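# Load two AA batteries into a remote's battery bay

## Task

Get both AA batteries seated in the remote control's open battery compartment, each with its polarity matching the bay and pressed fully home against its spring contact; moving the remote is allowed.

## Robot and tools

Robot: two 6-joint arms with parallel two-finger grippers, left_arm (on the +y side of the scene) and right_arm (on the -y side). Arm names do not match image sides. Bases stand near (-0.006, +0.265, 0.007) m for left_arm and (-0.006, -0.340, 0.013) m for right_arm, both almost level. Two fixed cameras (cam_high, cam_low) look from a beam behind the arms; each arm also carries a wrist camera (cam_left_wrist, cam_right_wrist). All images are 896x504.

Frames: scene frame has its origin at table-top height midway between the arms, +x out over the table, +z up. Each arm's reported end_effector_position (m) and end_effector_quat_wxyz are in that arm's own base frame. Fixed cameras and the table use the scene frame. Motion offsets use the axes of that arm's current Hand target. On a gripper, fingers point along +z and close along y; the reported position is the point between the pads, just behind the tips. Printed poses can be off by a few cm, more at long reach.

Row layout (shared by execute_actions and move): a single list of 14 numbers covering both arms, each in [-1, 1]: dx, dy, dz, rx, ry, rz, opening for left_arm, then the same seven for right_arm. The first six per arm are an offset, not a pose, measured from that arm's Hand target at the start of the action or move, in the Hand target's own axes. Scale: 1.0 equals 0.6 m for dx/dy/dz and 180 degrees for rotation; rx, ry, rz form one rotation vector. Sending six zeros re-requests the current Hand target. Opening is absolute, not an offset: +1 fully open (about 87 mm between pads), +0.5 about 69 mm, 0 about 43 mm, -0.5 about 18 mm, -1 shut. A 0 opening is a real command, so resend the present value to leave a gripper alone.

execute_actions(actions, cameras): actions is a list of actions; each action is up to 15 rows, one per 1/30 s step, and a short action repeats its final row to fill 15 steps. Every row counts from the action's start pose, not from the row before; a repeated offset moves further each time. An empty actions list returns images and the scene number. cameras lists names, ["all"], or []; an unknown name voids the call.

move(target, speed, blend, opening_speed, blocking, cameras): target is one 14-number row or up to 15 rows, all offsets counted from the same starting Hand targets. speed in m/s, 0.002 to 2.9, default 0.25 (turn rate up to twice that in rad/s); one value or one per target. blend in m rounds corners in a list; 0 stops at each. opening_speed (0.2 or more, per second on the -1..+1 scale) ramps the fingers. A move lasts at most 10 s. It does not avoid obstacles or the other arm. Faster moves stray more and hit harder; aiming further past a contact pushes harder. Avoid paths passing close to an arm's own base. The result adds a move: line with the ending (done = within 10 mm and 2 degrees, off_target, moving, held, fault) and limits (paced = pose clipped, held = steps withheld). blocking=false returns after about 0.5 s while the move continues.



Results: Hand target is the last commanded pose after clipping and is what the next offsets start from; the gripper often rests short of it, and a further command (even zeros) re-asks for it, or send the gap as an offset. grip_measured reads the finger motor on the command scale, accurate to about 1 mm. To hold a part, command roughly 0.04 below the reading at first contact. Each finger pad pushes up to about 20 N. Joint torques include gravity and have offsets; joints 1 to 3 wrap sign at ±28 N m. Orientation commands are clipped to within 40 degrees of the measured one each step. Small moves may fail or drift sideways; check position and tilt after each move. Step readings appear only for execute_actions.

Hazards: do not drop batteries, release them while moving, or slam or press hard on fixed or heavy things. Anything ending off the table fails the task. The bar, plate and low rail behind the table (up to about 3 cm high) are unflagged obstacles. Motors heat when holding loads, reaching far or pushing unreachable targets: MOTOR HOT at 75 °C, fold and idle at 90 °C, collapse at 100 °C. Loose objects may occasionally be nudged. Time, including thinking, counts.

Each tool is called by a JSON object that holds its "method" and its "body".

## Session

{"method": "execute_actions", "body": {"actions": []}}

Scene clock: 0.00 s.
left_arm: end_effector_position=(+0.3749, +0.0344, +0.0411) grip_measured=+0.968 end_effector_quat_wxyz=(+0.543, -0.088, +0.833, +0.057) | right_arm: end_effector_position=(+0.3812, -0.0143, +0.0354) grip_measured=+0.964 end_effector_quat_wxyz=(+0.540, +0.054, +0.839, -0.049)
Joint positions: left_arm=[0.018 1.53 0.394 0.714 -0.176 -0.079 0.984] | right_arm=[0.036 1.573 0.412 0.729 0.173 0.053 0.982]
Joint velocities: within noise
Joint torques (N m): no reading
Heat: left arm: 30 °C; right arm: 29 °C.
Hand target: left_arm +0.3801, +0.0340, +0.0495; +0.554, -0.088, +0.826, +0.056 | right_arm +0.3866, -0.0146, +0.0444; +0.552, +0.055, +0.831, -0.048
Tool commands: left_gripper/opening=+1.0 right_gripper/opening=+1.0
camera_calibration:
cam_left_wrist: T_world_to_cam=[[0.209619, -0.97738, 0.028089, -0.0494841], [-0.936127, -0.208901, -0.282889, 0.391862], [0.282358, 0.033004, -0.958741, 0.0784467], [0, 0, 0, 1]] pos_world=[0.355055, 0.0309066, 0.187453]
cam_right_wrist: T_world_to_cam=[[-0.142976, -0.989021, 0.0373413, 0.0360855], [-0.955176, 0.128005, -0.266932, 0.396878], [0.259222, -0.0738325, -0.962992, 0.083849], [0, 0, 0, 1]] pos_world=[0.362512, -0.00892238, 0.185338]

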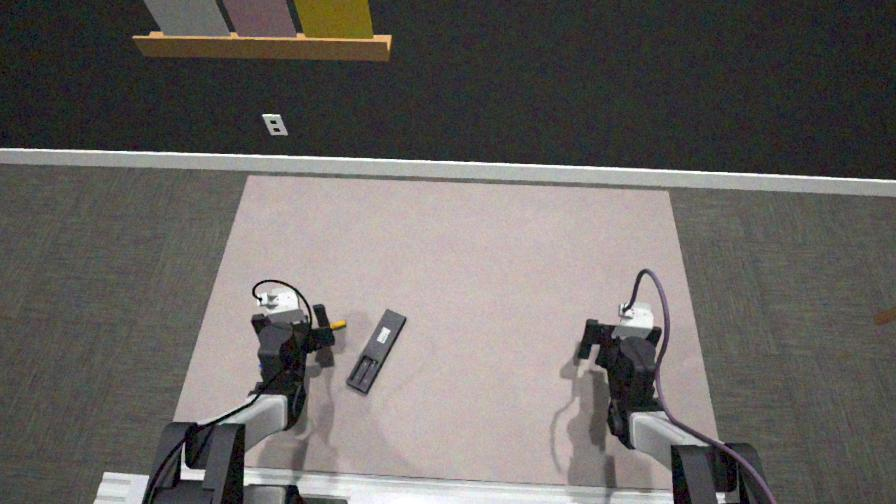

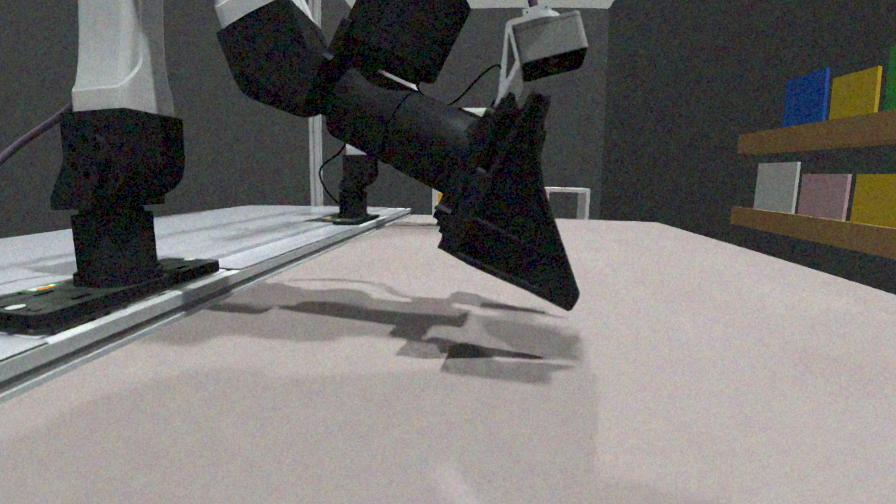

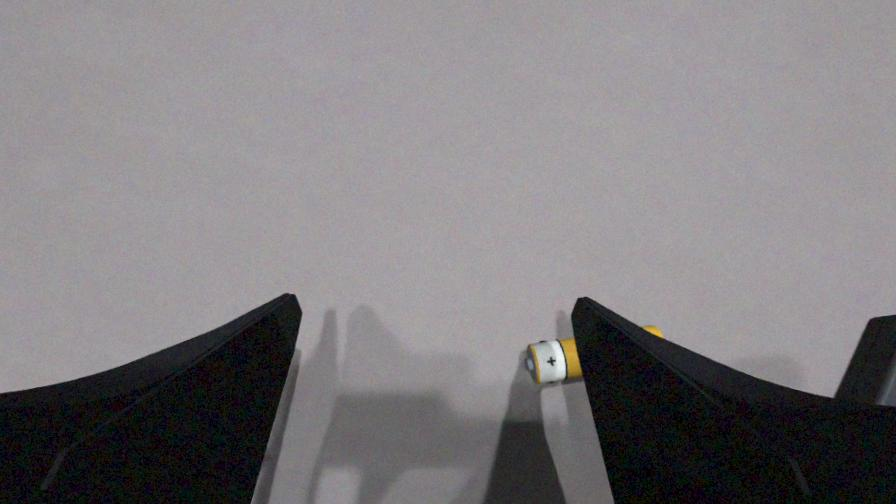

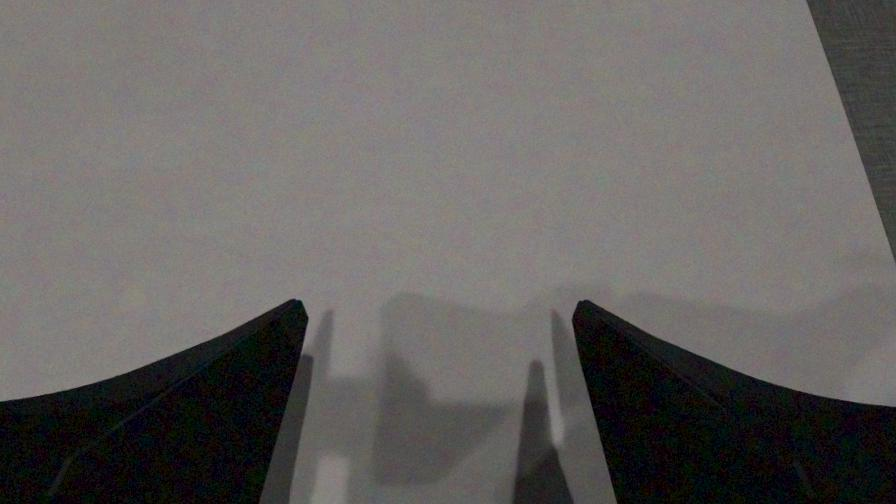

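{"method": "move", "body": {"target": [-0.23,-0.08,-0.16,0,0,0,1,0,0,0,0,0,0,1], "cameras": ["all"]}}

Scene clock: 2.30 s.
left_arm: end_effector_position=(+0.3482, -0.0170, +0.1980) grip_measured=+0.968 end_effector_quat_wxyz=(+0.541, -0.083, +0.834, +0.060) | right_arm: end_effector_position=(+0.3812, -0.0143, +0.0354) grip_measured=+0.964 end_effector_quat_wxyz=(+0.540, +0.054, +0.839, -0.049)
Joint positions: left_arm=[-0.224 1.076 0.813 -0.192 -0.394 -0.174 0.984] | right_arm=[0.036 1.573 0.412 0.729 0.173 0.053 0.982]
Joint torques (N m): left_arm=[-0.24 -1.95 11.79 1.63 -0.2 -0.09] | right_arm=[-0.23 -6.46 7.65 2.39 0 0.14]
Heat: left arm: 30 °C; right arm: 29 °C.
Hand target: left_arm +0.3542, -0.0197, +0.2139; +0.554, -0.088, +0.826, +0.056 | right_arm +0.3866, -0.0146, +0.0444; +0.552, +0.055, +0.831, -0.048
Off the commanded pose: left_arm 0.017 m, 2 deg | right_arm 0.010 m, 2 deg.
move: off_target (left_arm)
camera_calibration:
cam_left_wrist: T_world_to_cam=[[0.203464, -0.978938, 0.0168041, -0.0941991], [-0.939014, -0.199968, -0.279758, 0.401087], [0.277227, 0.0411414, -0.959923, 0.240316], [0, 0, 0, 1]] pos_world=[0.329171, -0.0218974, 0.344475]
cam_right_wrist: T_world_to_cam=[[-0.142976, -0.989021, 0.0373413, 0.0360855], [-0.955176, 0.128005, -0.266932, 0.396878], [0.259222, -0.0738325, -0.962992, 0.083849], [0, 0, 0, 1]] pos_world=[0.362512, -0.00892238, 0.185338]

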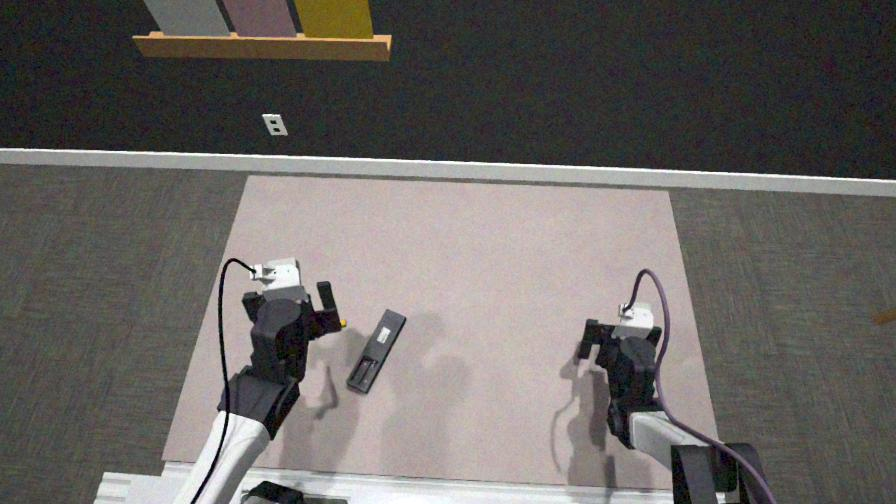

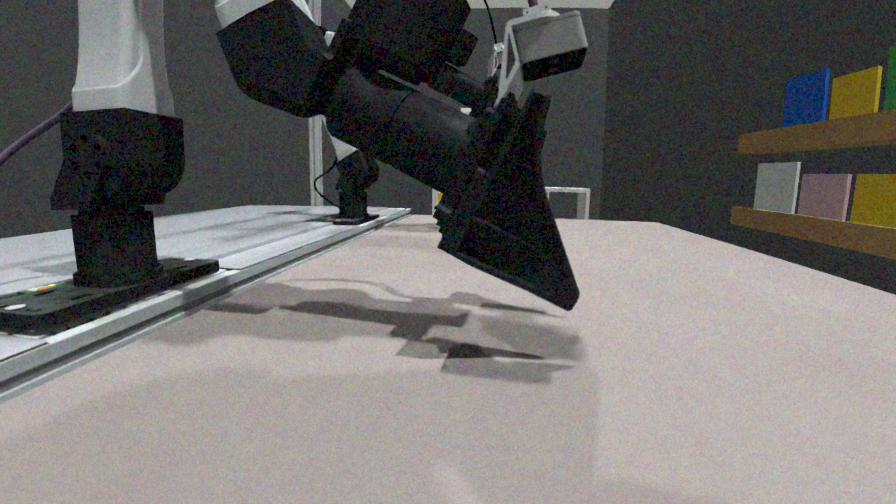

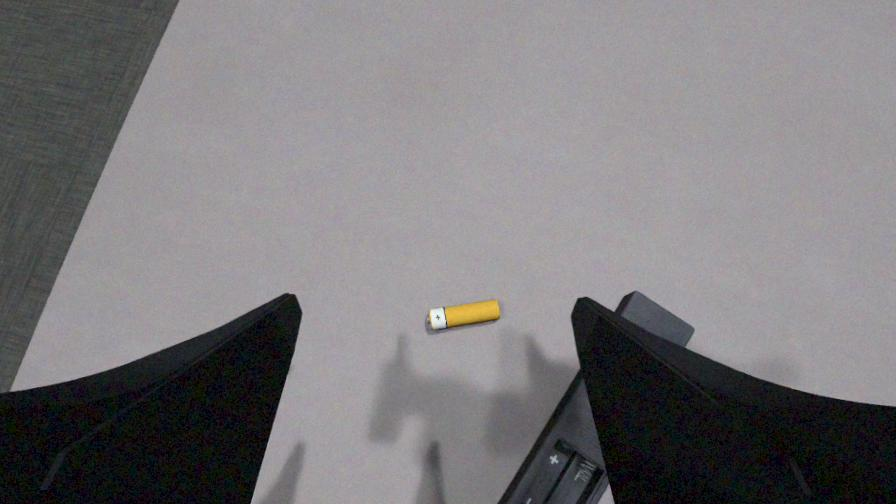

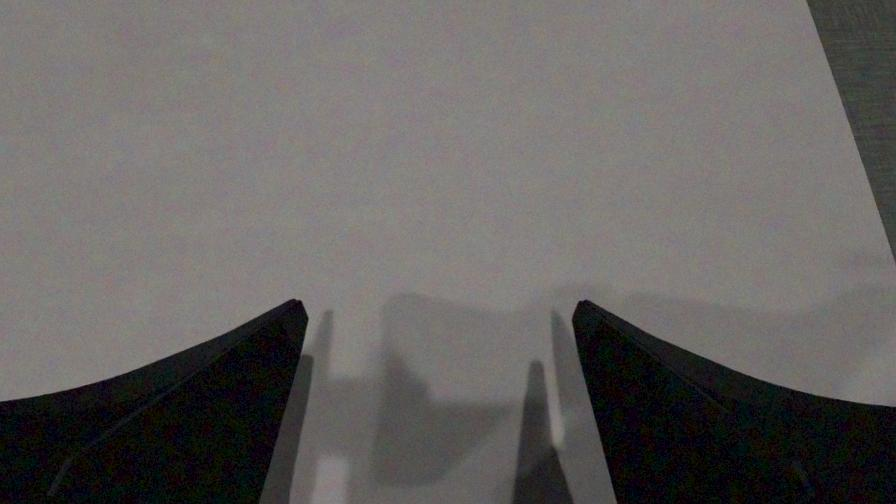

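{"method": "move", "body": {"target": [0,0,0,0.038,0.374,0.059,1,0,0,0,0,0,0,1], "cameras": ["cam_high","cam_left_wrist"]}}

{"method": "zoom_image", "body": {"camera": "cam_left_wrist", "region": [350, 0, 850, 400]}}

{"method": "zoom_image", "body": {"camera": "cam_high", "region": [150, 250, 450, 450]}}

Scene clock: 5.40 s.
left_arm: end_effector_position=(+0.3494, -0.0199, +0.2074) grip_measured=+0.968 end_effector_quat_wxyz=(+0.085, -0.003, +0.996, -0.001) | right_arm: end_effector_position=(+0.3812, -0.0143, +0.0354) grip_measured=+0.964 end_effector_quat_wxyz=(+0.540, +0.054, +0.839, -0.049)
Joint positions: left_arm=[-0.054 1.951 2.126 -1.575 -0.009 -0.059 0.984] | right_arm=[0.036 1.573 0.412 0.729 0.173 0.053 0.982]
Joint torques (N m): left_arm=[0.72 -6.74 9.81 0.43 0.07 0.13] | right_arm=[-0.21 -6.48 7.64 2.39 0 0.13]
Heat: left arm: 30 °C; right arm: 29 °C.
Hand target: left_arm +0.3542, -0.0197, +0.2138; +0.001, -0.001, +1.000, +0.000 | right_arm +0.3866, -0.0146, +0.0444; +0.552, +0.055, +0.831, -0.048
Off the commanded pose: left_arm 0.008 m, 10 deg | right_arm 0.010 m, 2 deg.
joint sent to its limit (left arm) — joint 4 (wrist pitch), lower limit. The joint targets are off in orientation, not in position.
move: off_target (left_arm)
camera_calibration:
cam_left_wrist: T_world_to_cam=[[0.0290927, -0.999436, 0.0167982, -0.0368322], [-0.765745, -0.0114821, 0.643042, 0.15603], [-0.642486, -0.0315709, -0.765647, 0.528742], [0, 0, 0, 1]] pos_world=[0.46026, -0.018327, 0.305114]
Images, in order (width x height): cam_high 896x504, cam_left_wrist 896x504.

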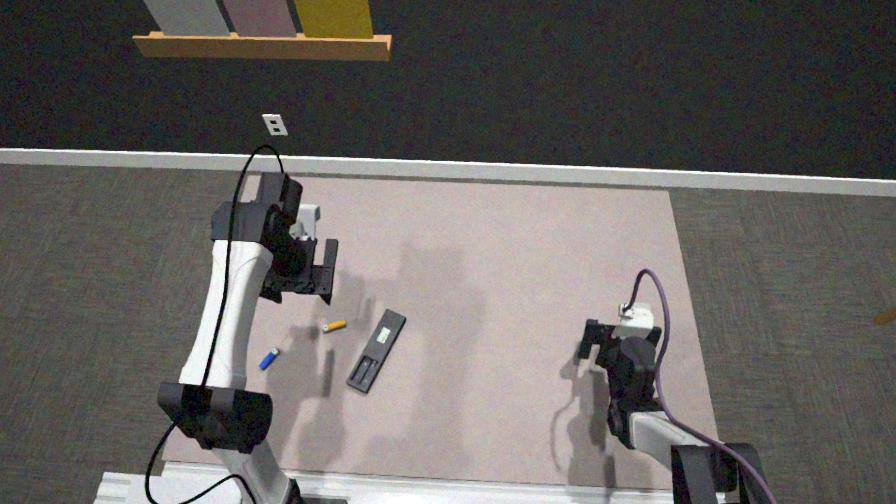

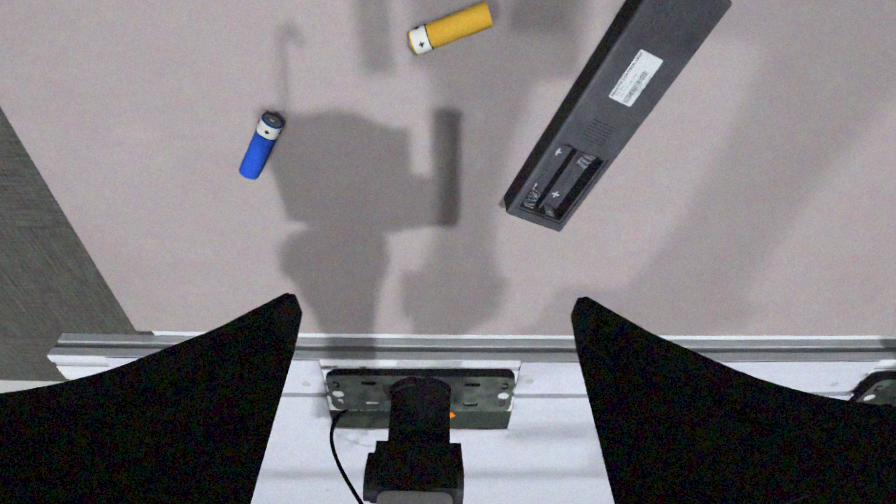

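Scaled by 1.008 from the camera's 896x504 image, which has a finer 1280x720 frame.

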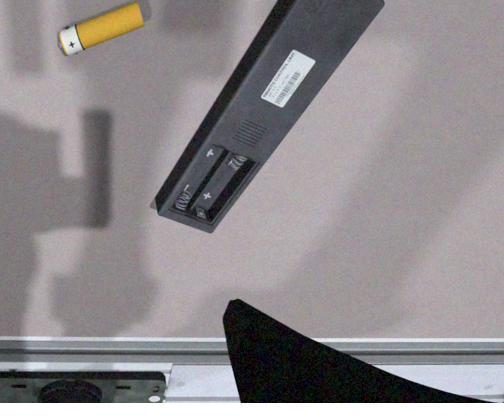

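Scaled by 1.680 from the camera's 896x504 image, which has a finer 1280x720 frame.

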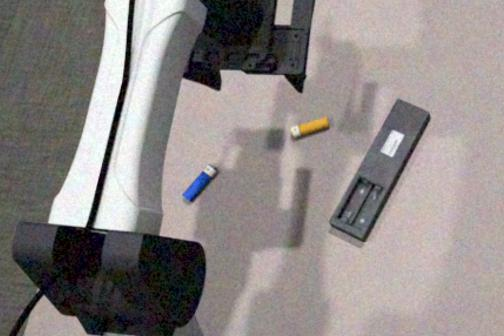

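{"method": "move", "body": {"target": [0.032,-0.192,0.157,0,0,0.133,1,0,0,0,0,0,0,1], "cameras": ["cam_high","cam_left_wrist"]}}

Scene clock: 8.30 s.
left_arm: end_effector_position=(+0.3333, -0.1334, +0.1246) grip_measured=+0.968 end_effector_quat_wxyz=(+0.001, +0.202, +0.979, +0.003) | right_arm: end_effector_position=(+0.3812, -0.0143, +0.0354) grip_measured=+0.964 end_effector_quat_wxyz=(+0.540, +0.054, +0.839, -0.049)
Joint positions: left_arm=[-0.386 2.085 1.967 -1.451 -0.006 0.022 0.984] | right_arm=[0.036 1.573 0.412 0.729 0.173 0.053 0.982]
Joint torques (N m): left_arm=[0.27 -7.9 5.64 0.39 0.04 0.12] | right_arm=[-0.23 -6.46 7.65 2.38 0 0.14]
Heat: left arm: 30 °C; right arm: 30 °C.
Hand target: left_arm +0.3354, -0.1350, +0.1197; +0.001, +0.207, +0.978, +0.000 | right_arm +0.3866, -0.0146, +0.0444; +0.552, +0.055, +0.831, -0.048
Off the commanded pose: left_arm 0.006 m, 1 deg | right_arm 0.010 m, 2 deg.
move: done
camera_calibration:
cam_left_wrist: T_world_to_cam=[[-0.3728, -0.927895, 0.00548589, -0.00363915], [-0.598967, 0.245154, 0.762324, 0.159433], [-0.708702, 0.280909, -0.647172, 0.500412], [0, 0, 0, 1]] pos_world=[0.448781, -0.183032, 0.202333]
Images, in order (width x height): cam_high 896x504, cam_left_wrist 896x504.

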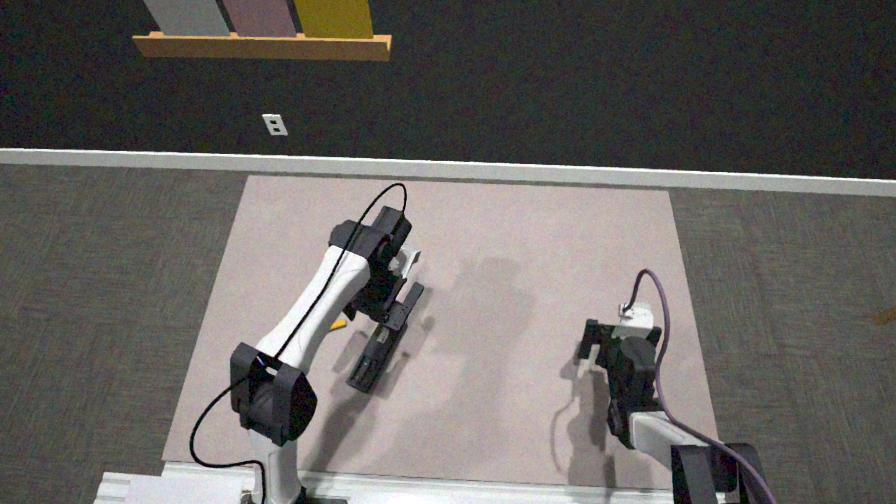

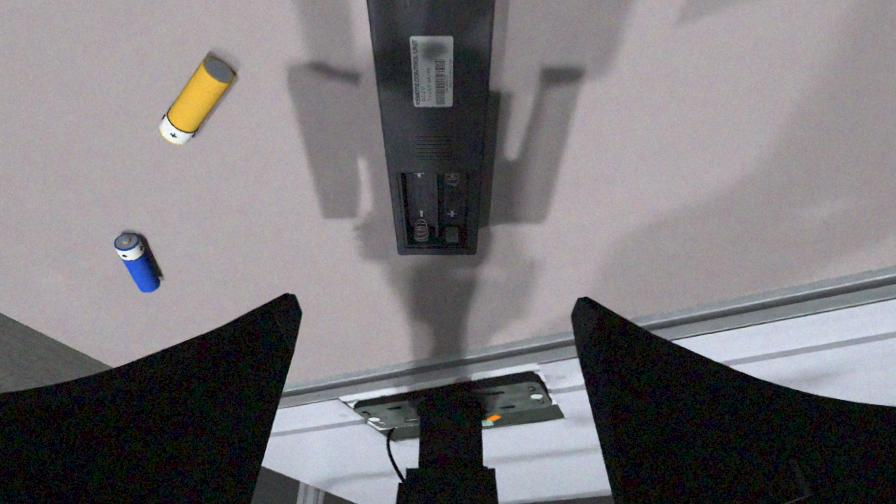

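{"method": "zoom_image", "body": {"camera": "cam_left_wrist", "region": [360, 150, 520, 270]}}

Scaled by 3.150 from the camera's 896x504 image, which has a finer 1280x720 frame.

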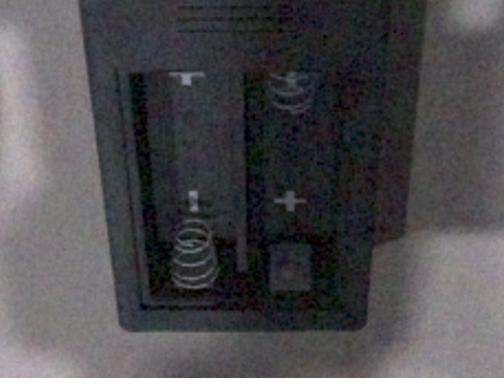

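{"method": "move", "body": {"target": [0,0,0.185,0,0,0,1,0,0,0,0,0,0,1], "speed": 0.1, "cameras": ["cam_low","cam_left_wrist"]}}

Scene clock: 11.57 s.
left_arm: end_effector_position=(+0.3358, -0.1345, +0.0147) grip_measured=+0.968 end_effector_quat_wxyz=(+0.003, +0.203, +0.979, +0.002) | right_arm: end_effector_position=(+0.3812, -0.0143, +0.0354) grip_measured=+0.964 end_effector_quat_wxyz=(+0.540, +0.054, +0.839, -0.049)
Joint positions: left_arm=[-0.386 2.131 1.599 -1.033 -0.006 0.022 0.984] | right_arm=[0.036 1.573 0.412 0.729 0.173 0.053 0.982]
Joint torques (N m): left_arm=[0.29 -7.87 5.29 0.4 0.04 0.11] | right_arm=[-0.24 -6.48 7.65 2.38 0 0.13]
Heat: left arm: 30 °C; right arm: 30 °C.
Hand target: left_arm +0.3357, -0.1352, +0.0087; +0.002, +0.207, +0.978, +0.000 | right_arm +0.3866, -0.0146, +0.0444; +0.552, +0.055, +0.831, -0.048
Off the commanded pose: left_arm 0.006 m, 1 deg | right_arm 0.010 m, 2 deg.
move: done
camera_calibration:
cam_left_wrist: T_world_to_cam=[[-0.373136, -0.92776, 0.00551198, -0.00284253], [-0.601573, 0.246461, 0.759847, 0.246147], [-0.706315, 0.28021, -0.650078, 0.430493], [0, 0, 0, 1]] pos_world=[0.451079, -0.183931, 0.0928358]
Images, in order (width x height): cam_low 896x504, cam_left_wrist 896x504.

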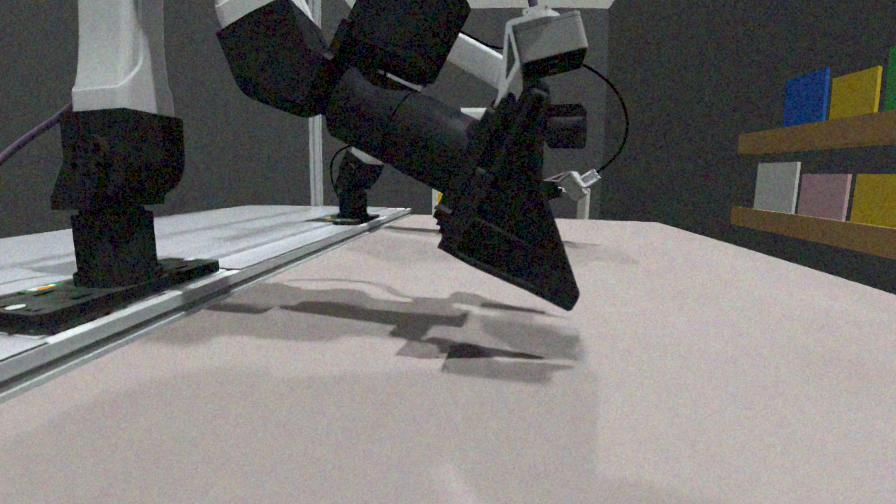

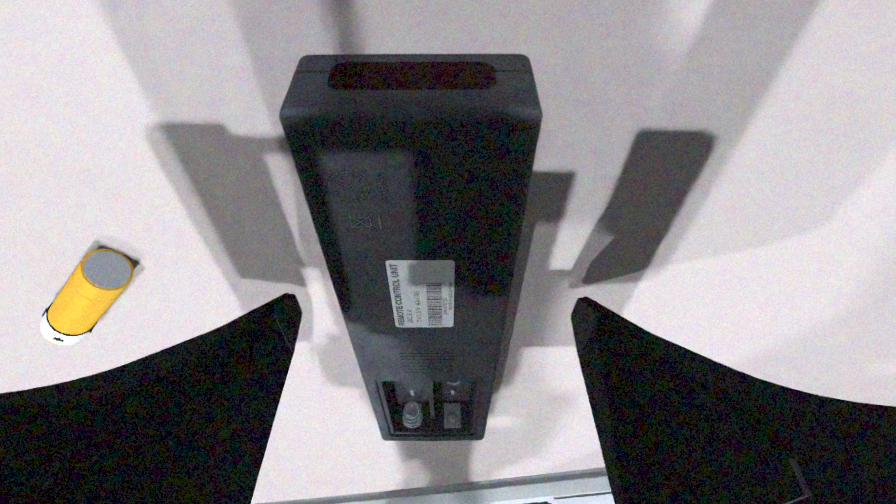

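{"method": "move", "body": {"target": [0,0,0,0,0,0,0.0,0,0,0,0,0,0,1], "opening_speed": 0.8, "cameras": ["cam_left_wrist"]}}

Scene clock: 13.13 s.
left_arm: end_effector_position=(+0.3360, -0.1345, +0.0147) grip_measured=+0.060 end_effector_quat_wxyz=(+0.004, +0.203, +0.979, +0.002) | right_arm: end_effector_position=(+0.3812, -0.0143, +0.0354) grip_measured=+0.964 end_effector_quat_wxyz=(+0.540, +0.054, +0.839, -0.049)
Joint positions: left_arm=[-0.386 2.131 1.599 -1.032 -0.006 0.023 0.53] | right_arm=[0.036 1.573 0.412 0.729 0.173 0.053 0.982]
Joint torques (N m): left_arm=[0.29 -7.92 5.31 0.39 0.04 0.1] | right_arm=[-0.23 -6.46 7.66 2.39 0 0.13]
Heat: left arm: 30 °C; right arm: 30 °C.
Hand target: left_arm +0.3357, -0.1352, +0.0087; +0.002, +0.207, +0.978, +0.000 | right_arm +0.3866, -0.0146, +0.0444; +0.552, +0.055, +0.831, -0.048
Off the commanded pose: left_arm 0.006 m, 1 deg | right_arm 0.010 m, 2 deg.
move: done
camera_calibration:
cam_left_wrist: T_world_to_cam=[[-0.373887, -0.927458, 0.00549317, -0.00250261], [-0.601926, 0.247153, 0.759342, 0.24649], [-0.705615, 0.280602, -0.650668, 0.430469], [0, 0, 0, 1]] pos_world=[0.451179, -0.184032, 0.0929364]
Images, in order (width x height): cam_left_wrist 896x504.

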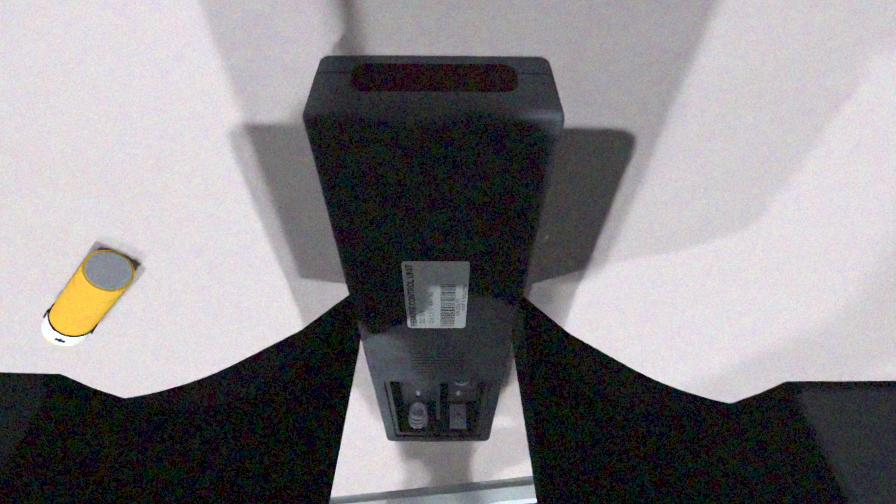

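{"method": "move", "body": {"target": [[0,0,-0.04,0,0,0,0.0,0,0,0,0,0,0,1],[-0.067,-0.236,-0.04,0,0,0.6,0.0,0,0,0,0,0,0,1]], "speed": 0.15, "blend": [0.01,0], "cameras": ["cam_high","cam_left_wrist","cam_low"]}}

Scene clock: 20.37 s.
left_arm: end_effector_position=(+0.3112, -0.2713, +0.0276) grip_measured=+0.060 end_effector_quat_wxyz=(-0.009, +0.910, +0.415, +0.000) | right_arm: end_effector_position=(+0.3812, -0.0143, +0.0354) grip_measured=+0.964 end_effector_quat_wxyz=(+0.540, +0.054, +0.839, -0.049)
Joint positions: left_arm=[-0.82 2.186 1.737 -1.138 -0.005 1.465 0.53] | right_arm=[0.036 1.573 0.412 0.729 0.173 0.053 0.982]
Joint torques (N m): left_arm=[-0.25 -8.16 10.03 -0.01 0.07 0.11] | right_arm=[-0.23 -6.48 7.65 2.39 0 0.13]
Heat: left arm: 30 °C; right arm: 31 °C.
Hand target: left_arm +0.3152, -0.2809, +0.0329; +0.001, +0.913, +0.408, +0.001 | right_arm +0.3866, -0.0146, +0.0444; +0.552, +0.055, +0.831, -0.048
Off the commanded pose: left_arm 0.012 m, 1 deg | right_arm 0.010 m, 2 deg.
move: off_target (left_arm)
camera_calibration:
cam_left_wrist: T_world_to_cam=[[-0.771758, 0.635359, 0.026624, 0.408445], [0.422592, 0.481128, 0.76807, 0.0000100515], [0.475191, 0.604015, -0.639812, 0.179696], [0, 0, 0, 1]] pos_world=[0.229826, -0.368053, 0.10409]
Images, in order (width x height): cam_high 896x504, cam_low 896x504, cam_left_wrist 896x504.

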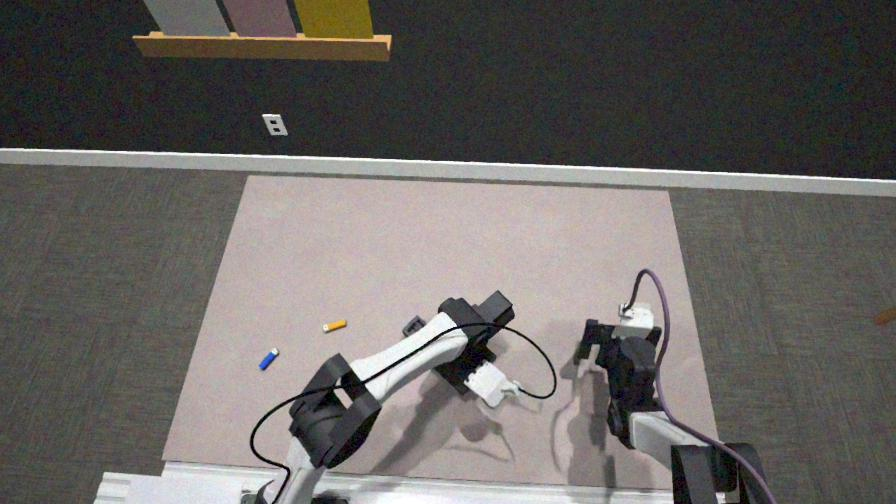

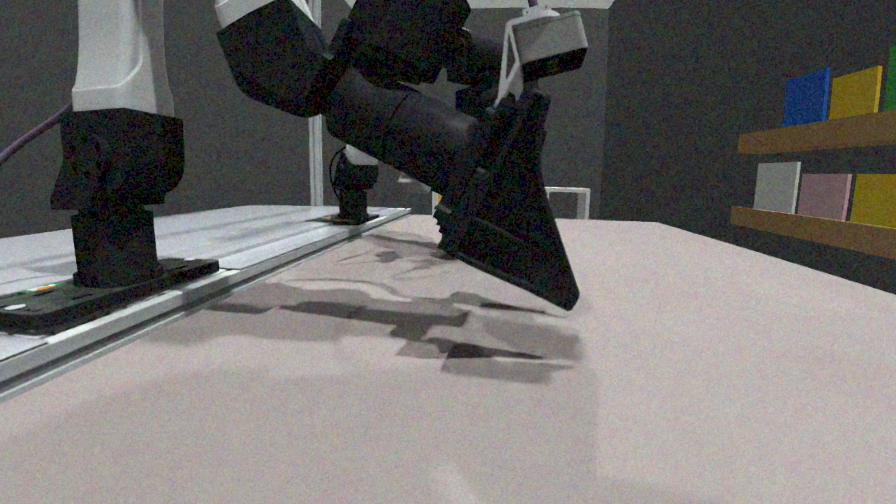

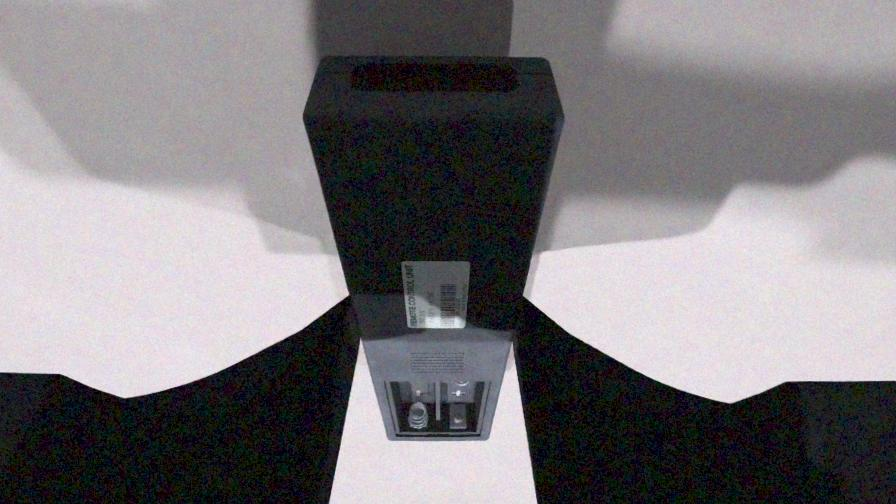

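{"method": "move", "body": {"target": [0,0,0.028,0,0,0,0.0,0,0,0,0,0,0,1], "speed": 0.06, "cameras": ["cam_left_wrist"]}}

Scene clock: 23.70 s.
left_arm: end_effector_position=(+0.3155, -0.2759, +0.0205) grip_measured=+0.060 end_effector_quat_wxyz=(-0.002, +0.910, +0.415, +0.002) | right_arm: end_effector_position=(+0.3812, -0.0143, +0.0354) grip_measured=+0.964 end_effector_quat_wxyz=(+0.540, +0.054, +0.839, -0.049)
Joint positions: left_arm=[-0.82 2.204 1.737 -1.107 -0.005 1.466 0.53] | right_arm=[0.036 1.573 0.412 0.729 0.173 0.053 0.982]
Joint torques (N m): left_arm=[-0.23 -8.31 6.12 0.31 0.08 0.11] | right_arm=[-0.23 -6.46 7.65 2.39 0 0.13]
Heat: left arm: 31 °C; right arm: 31 °C.
Hand target: left_arm +0.3153, -0.2809, +0.0160; +0.001, +0.913, +0.408, +0.001 | right_arm +0.3866, -0.0146, +0.0444; +0.552, +0.055, +0.831, -0.048
Off the commanded pose: left_arm 0.007 m, 1 deg | right_arm 0.010 m, 2 deg.
move: done
camera_calibration:
cam_left_wrist: T_world_to_cam=[[-0.771494, 0.636104, 0.0129816, 0.415209], [0.415738, 0.48857, 0.767112, 0.0100502], [0.48162, 0.59722, -0.641382, 0.171995], [0, 0, 0, 1]] pos_world=[0.233316, -0.371745, 0.097215]
Images, in order (width x height): cam_left_wrist 896x504.

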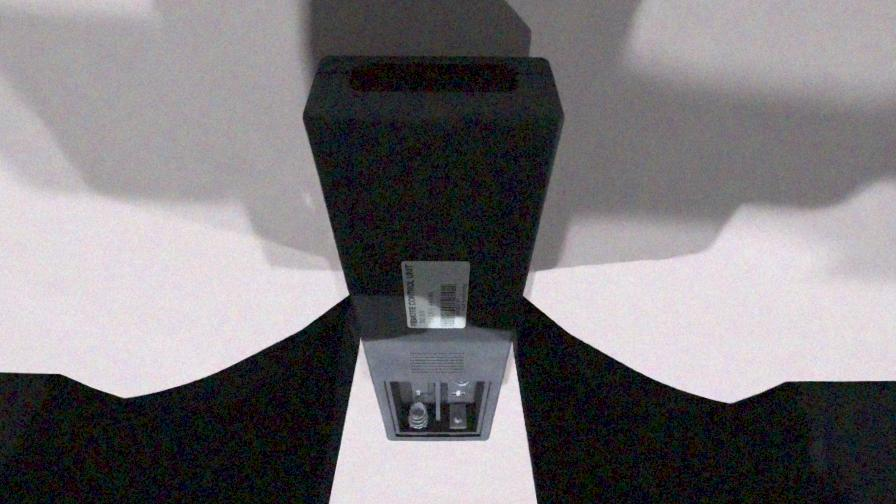

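Lower to contact, release, rise.

{"method": "move", "body": {"target": [0,0,0.012,0,0,0,0.0,0,0,0,0,0,0,1], "speed": 0.03}}

{"method": "move", "body": {"target": [[0,0,0,0,0,0,0.5,0,0,0,0,0,0,1],[0,0,-0.2,0,0,0,1,0,0,0,0,0,0,1]], "speed": 0.15, "opening_speed": 0.8, "cameras": ["cam_left_wrist","cam_high","cam_low"]}}

Scene clock: 24.73 s.
left_arm: end_effector_position=(+0.3169, -0.2774, +0.0146) grip_measured=+0.060 end_effector_quat_wxyz=(+0.001, +0.910, +0.415, +0.003) | right_arm: end_effector_position=(+0.3812, -0.0143, +0.0354) grip_measured=+0.964 end_effector_quat_wxyz=(+0.540, +0.054, +0.839, -0.049)
Joint positions: left_arm=[-0.82 2.212 1.727 -1.083 -0.005 1.466 0.53] | right_arm=[0.036 1.573 0.412 0.729 0.173 0.053 0.982]
Joint torques (N m): left_arm=[-0.21 -8.44 5.39 0.32 0.08 0.12] | right_arm=[-0.23 -6.48 7.65 2.39 0 0.14]
Heat: left arm: 31 °C; right arm: 31 °C.
Hand target: left_arm +0.3153, -0.2809, +0.0089; +0.001, +0.913, +0.408, +0.001 | right_arm +0.3866, -0.0146, +0.0444; +0.552, +0.055, +0.831, -0.048
Off the commanded pose: left_arm 0.007 m, 1 deg | right_arm 0.010 m, 2 deg.
move: done

Scene clock: 28.10 s.
left_arm: end_effector_position=(+0.3136, -0.2739, +0.1164) grip_measured=+0.968 end_effector_quat_wxyz=(-0.017, +0.910, +0.414, -0.003) | right_arm: end_effector_position=(+0.3812, -0.0143, +0.0354) grip_measured=+0.964 end_effector_quat_wxyz=(+0.540, +0.054, +0.839, -0.049)
Joint positions: left_arm=[-0.82 2.212 2.132 -1.525 -0.005 1.467 0.984] | right_arm=[0.036 1.573 0.412 0.729 0.173 0.053 0.982]
Joint torques (N m): left_arm=[-0.23 -9.92 9.52 -0.03 0.08 0.11] | right_arm=[-0.23 -6.48 7.65 2.39 0 0.13]
Heat: left arm: 31 °C; right arm: 31 °C.
Hand target: left_arm +0.3149, -0.2807, +0.1288; +0.001, +0.913, +0.408, +0.001 | right_arm +0.3866, -0.0146, +0.0444; +0.552, +0.055, +0.831, -0.048
Off the commanded pose: left_arm 0.014 m, 2 deg | right_arm 0.010 m, 2 deg.
move: off_target (left_arm); target 2's new opening was sent with left_arm's hand 0.014 m and 2 deg from that target
camera_calibration:
cam_left_wrist: T_world_to_cam=[[-0.77038, 0.636093, 0.0435919, 0.407409], [0.432297, 0.470858, 0.769033, -0.0740695], [0.468651, 0.611293, -0.637721, 0.240789], [0, 0, 0, 1]] pos_world=[0.233034, -0.371466, 0.192758]
Images, in order (width x height): cam_high 896x504, cam_low 896x504, cam_left_wrist 896x504.

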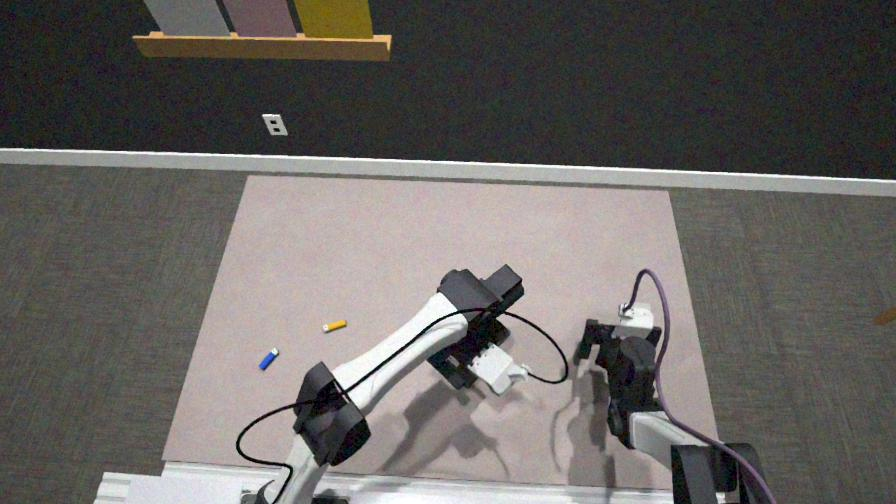

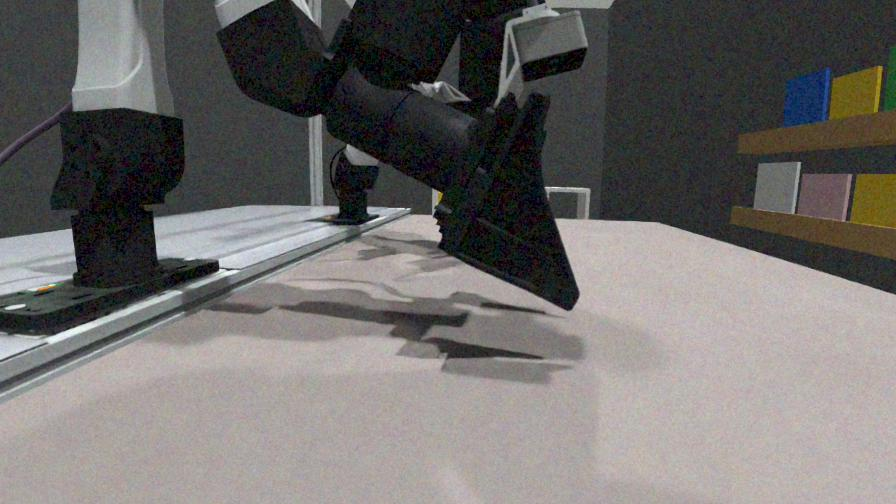

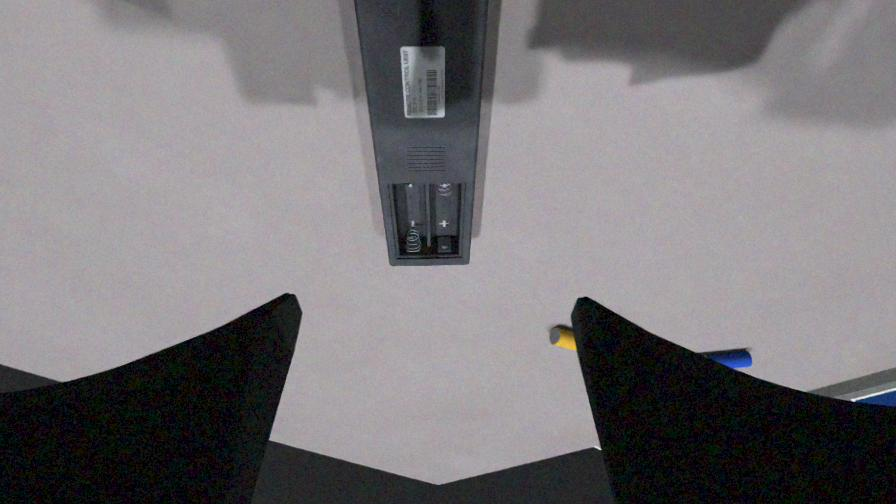

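{"method": "move", "body": {"target": [[0.385,-0.204,0.04,0,0,-0.35,1,0,0,0,0,0,0,1],[0.385,-0.204,0.04,0,0,-0.35,1,0.062,0.363,-0.278,-0.278,0.06,-0.147,1]], "cameras": ["all"]}}

Scene clock: 34.57 s.
left_arm: end_effector_position=(+0.3696, -0.0238, +0.0983) grip_measured=+0.968 end_effector_quat_wxyz=(-0.019, +0.568, +0.823, -0.006) | right_arm: end_effector_position=(+0.2470, +0.2164, +0.0597) grip_measured=+0.964 end_effector_quat_wxyz=(+0.414, -0.352, +0.820, +0.180)
Joint positions: left_arm=[-0.164 2.073 1.839 -1.376 -0.005 1.044 0.984] | right_arm=[0.666 1.23 0.491 0.099 -0.121 -0.085 0.982]
Joint torques (N m): left_arm=[0.16 -8.9 8.28 0.25 0.09 -0.07] | right_arm=[0.38 -3.02 11.86 2.07 -0.25 0.01]
Heat: left arm: 32 °C; right arm: 31 °C.
Hand target: left_arm +0.3779, -0.0271, +0.1048; +0.001, +0.565, +0.825, +0.000 | right_arm +0.2519, +0.2258, +0.0705; +0.421, -0.362, +0.810, +0.188
Off the commanded pose: left_arm 0.011 m, 2 deg | right_arm 0.015 m, 2 deg.
move: off_target (left_arm, right_arm)
camera_calibration:
cam_left_wrist: T_world_to_cam=[[-0.924487, -0.378902, 0.0419223, 0.325191], [-0.207396, 0.592179, 0.77866, 0.0363514], [-0.319861, 0.711166, -0.626044, 0.342769], [0, 0, 0, 1]] pos_world=[0.417813, -0.142077, 0.172651]
cam_right_wrist: T_world_to_cam=[[0.728273, -0.685209, 0.010307, -0.0352587], [-0.683544, -0.727411, -0.0603467, 0.351453], [0.0488475, 0.0369036, -0.998124, 0.189185], [0, 0, 0, 1]] pos_world=[0.25667, 0.224509, 0.210403]

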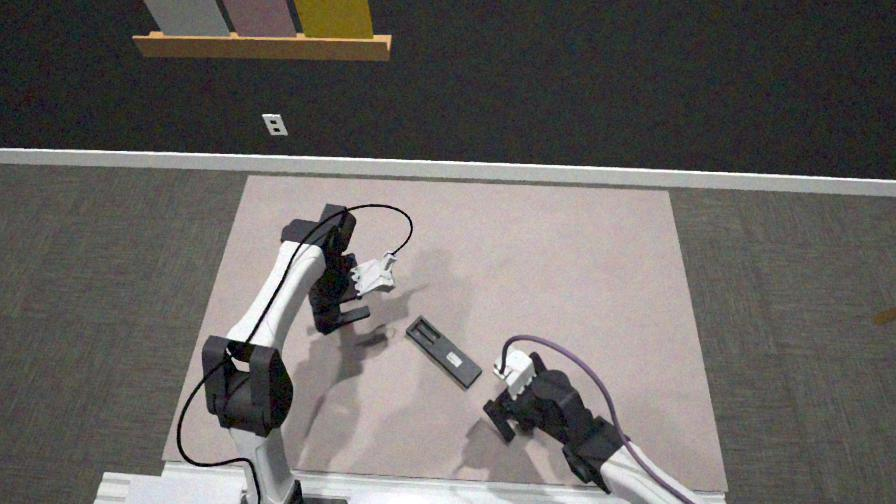

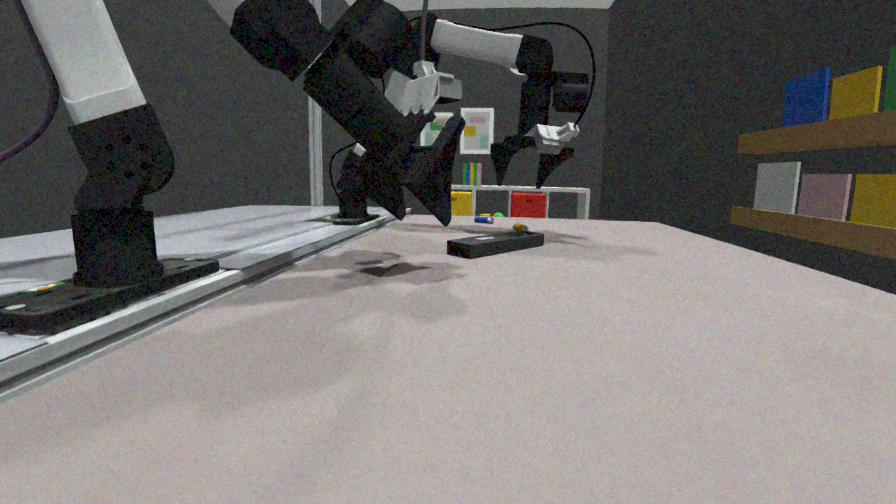

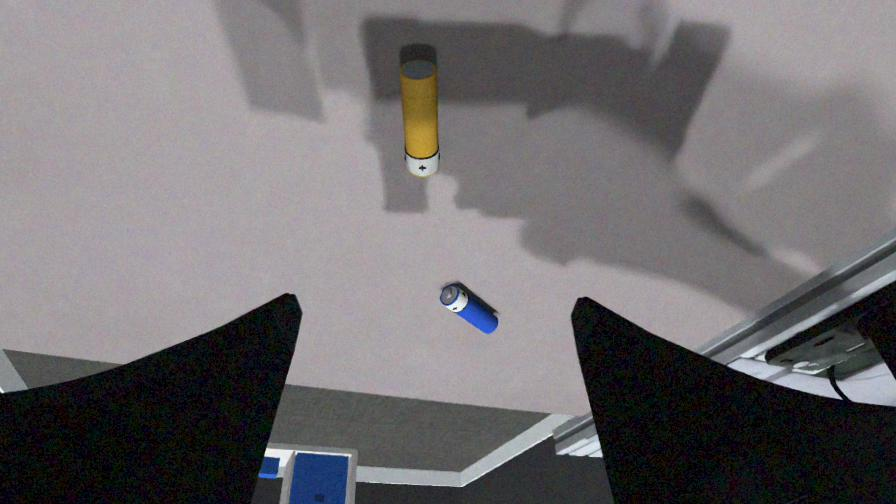

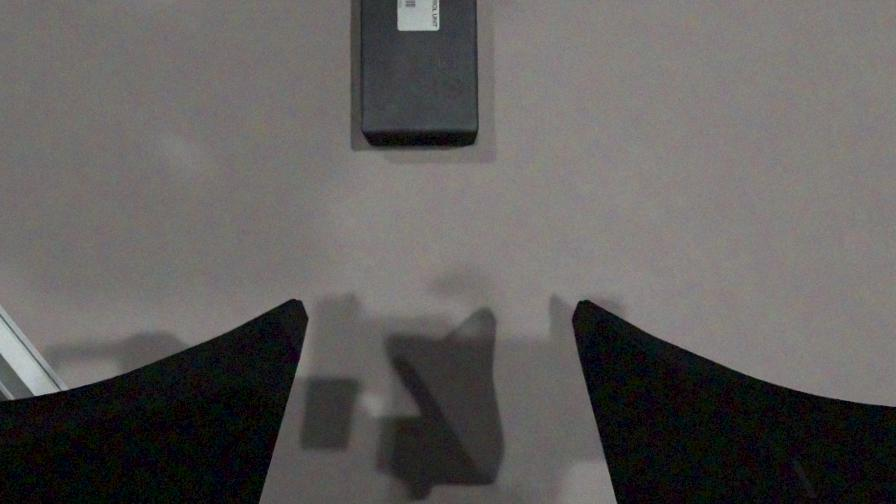

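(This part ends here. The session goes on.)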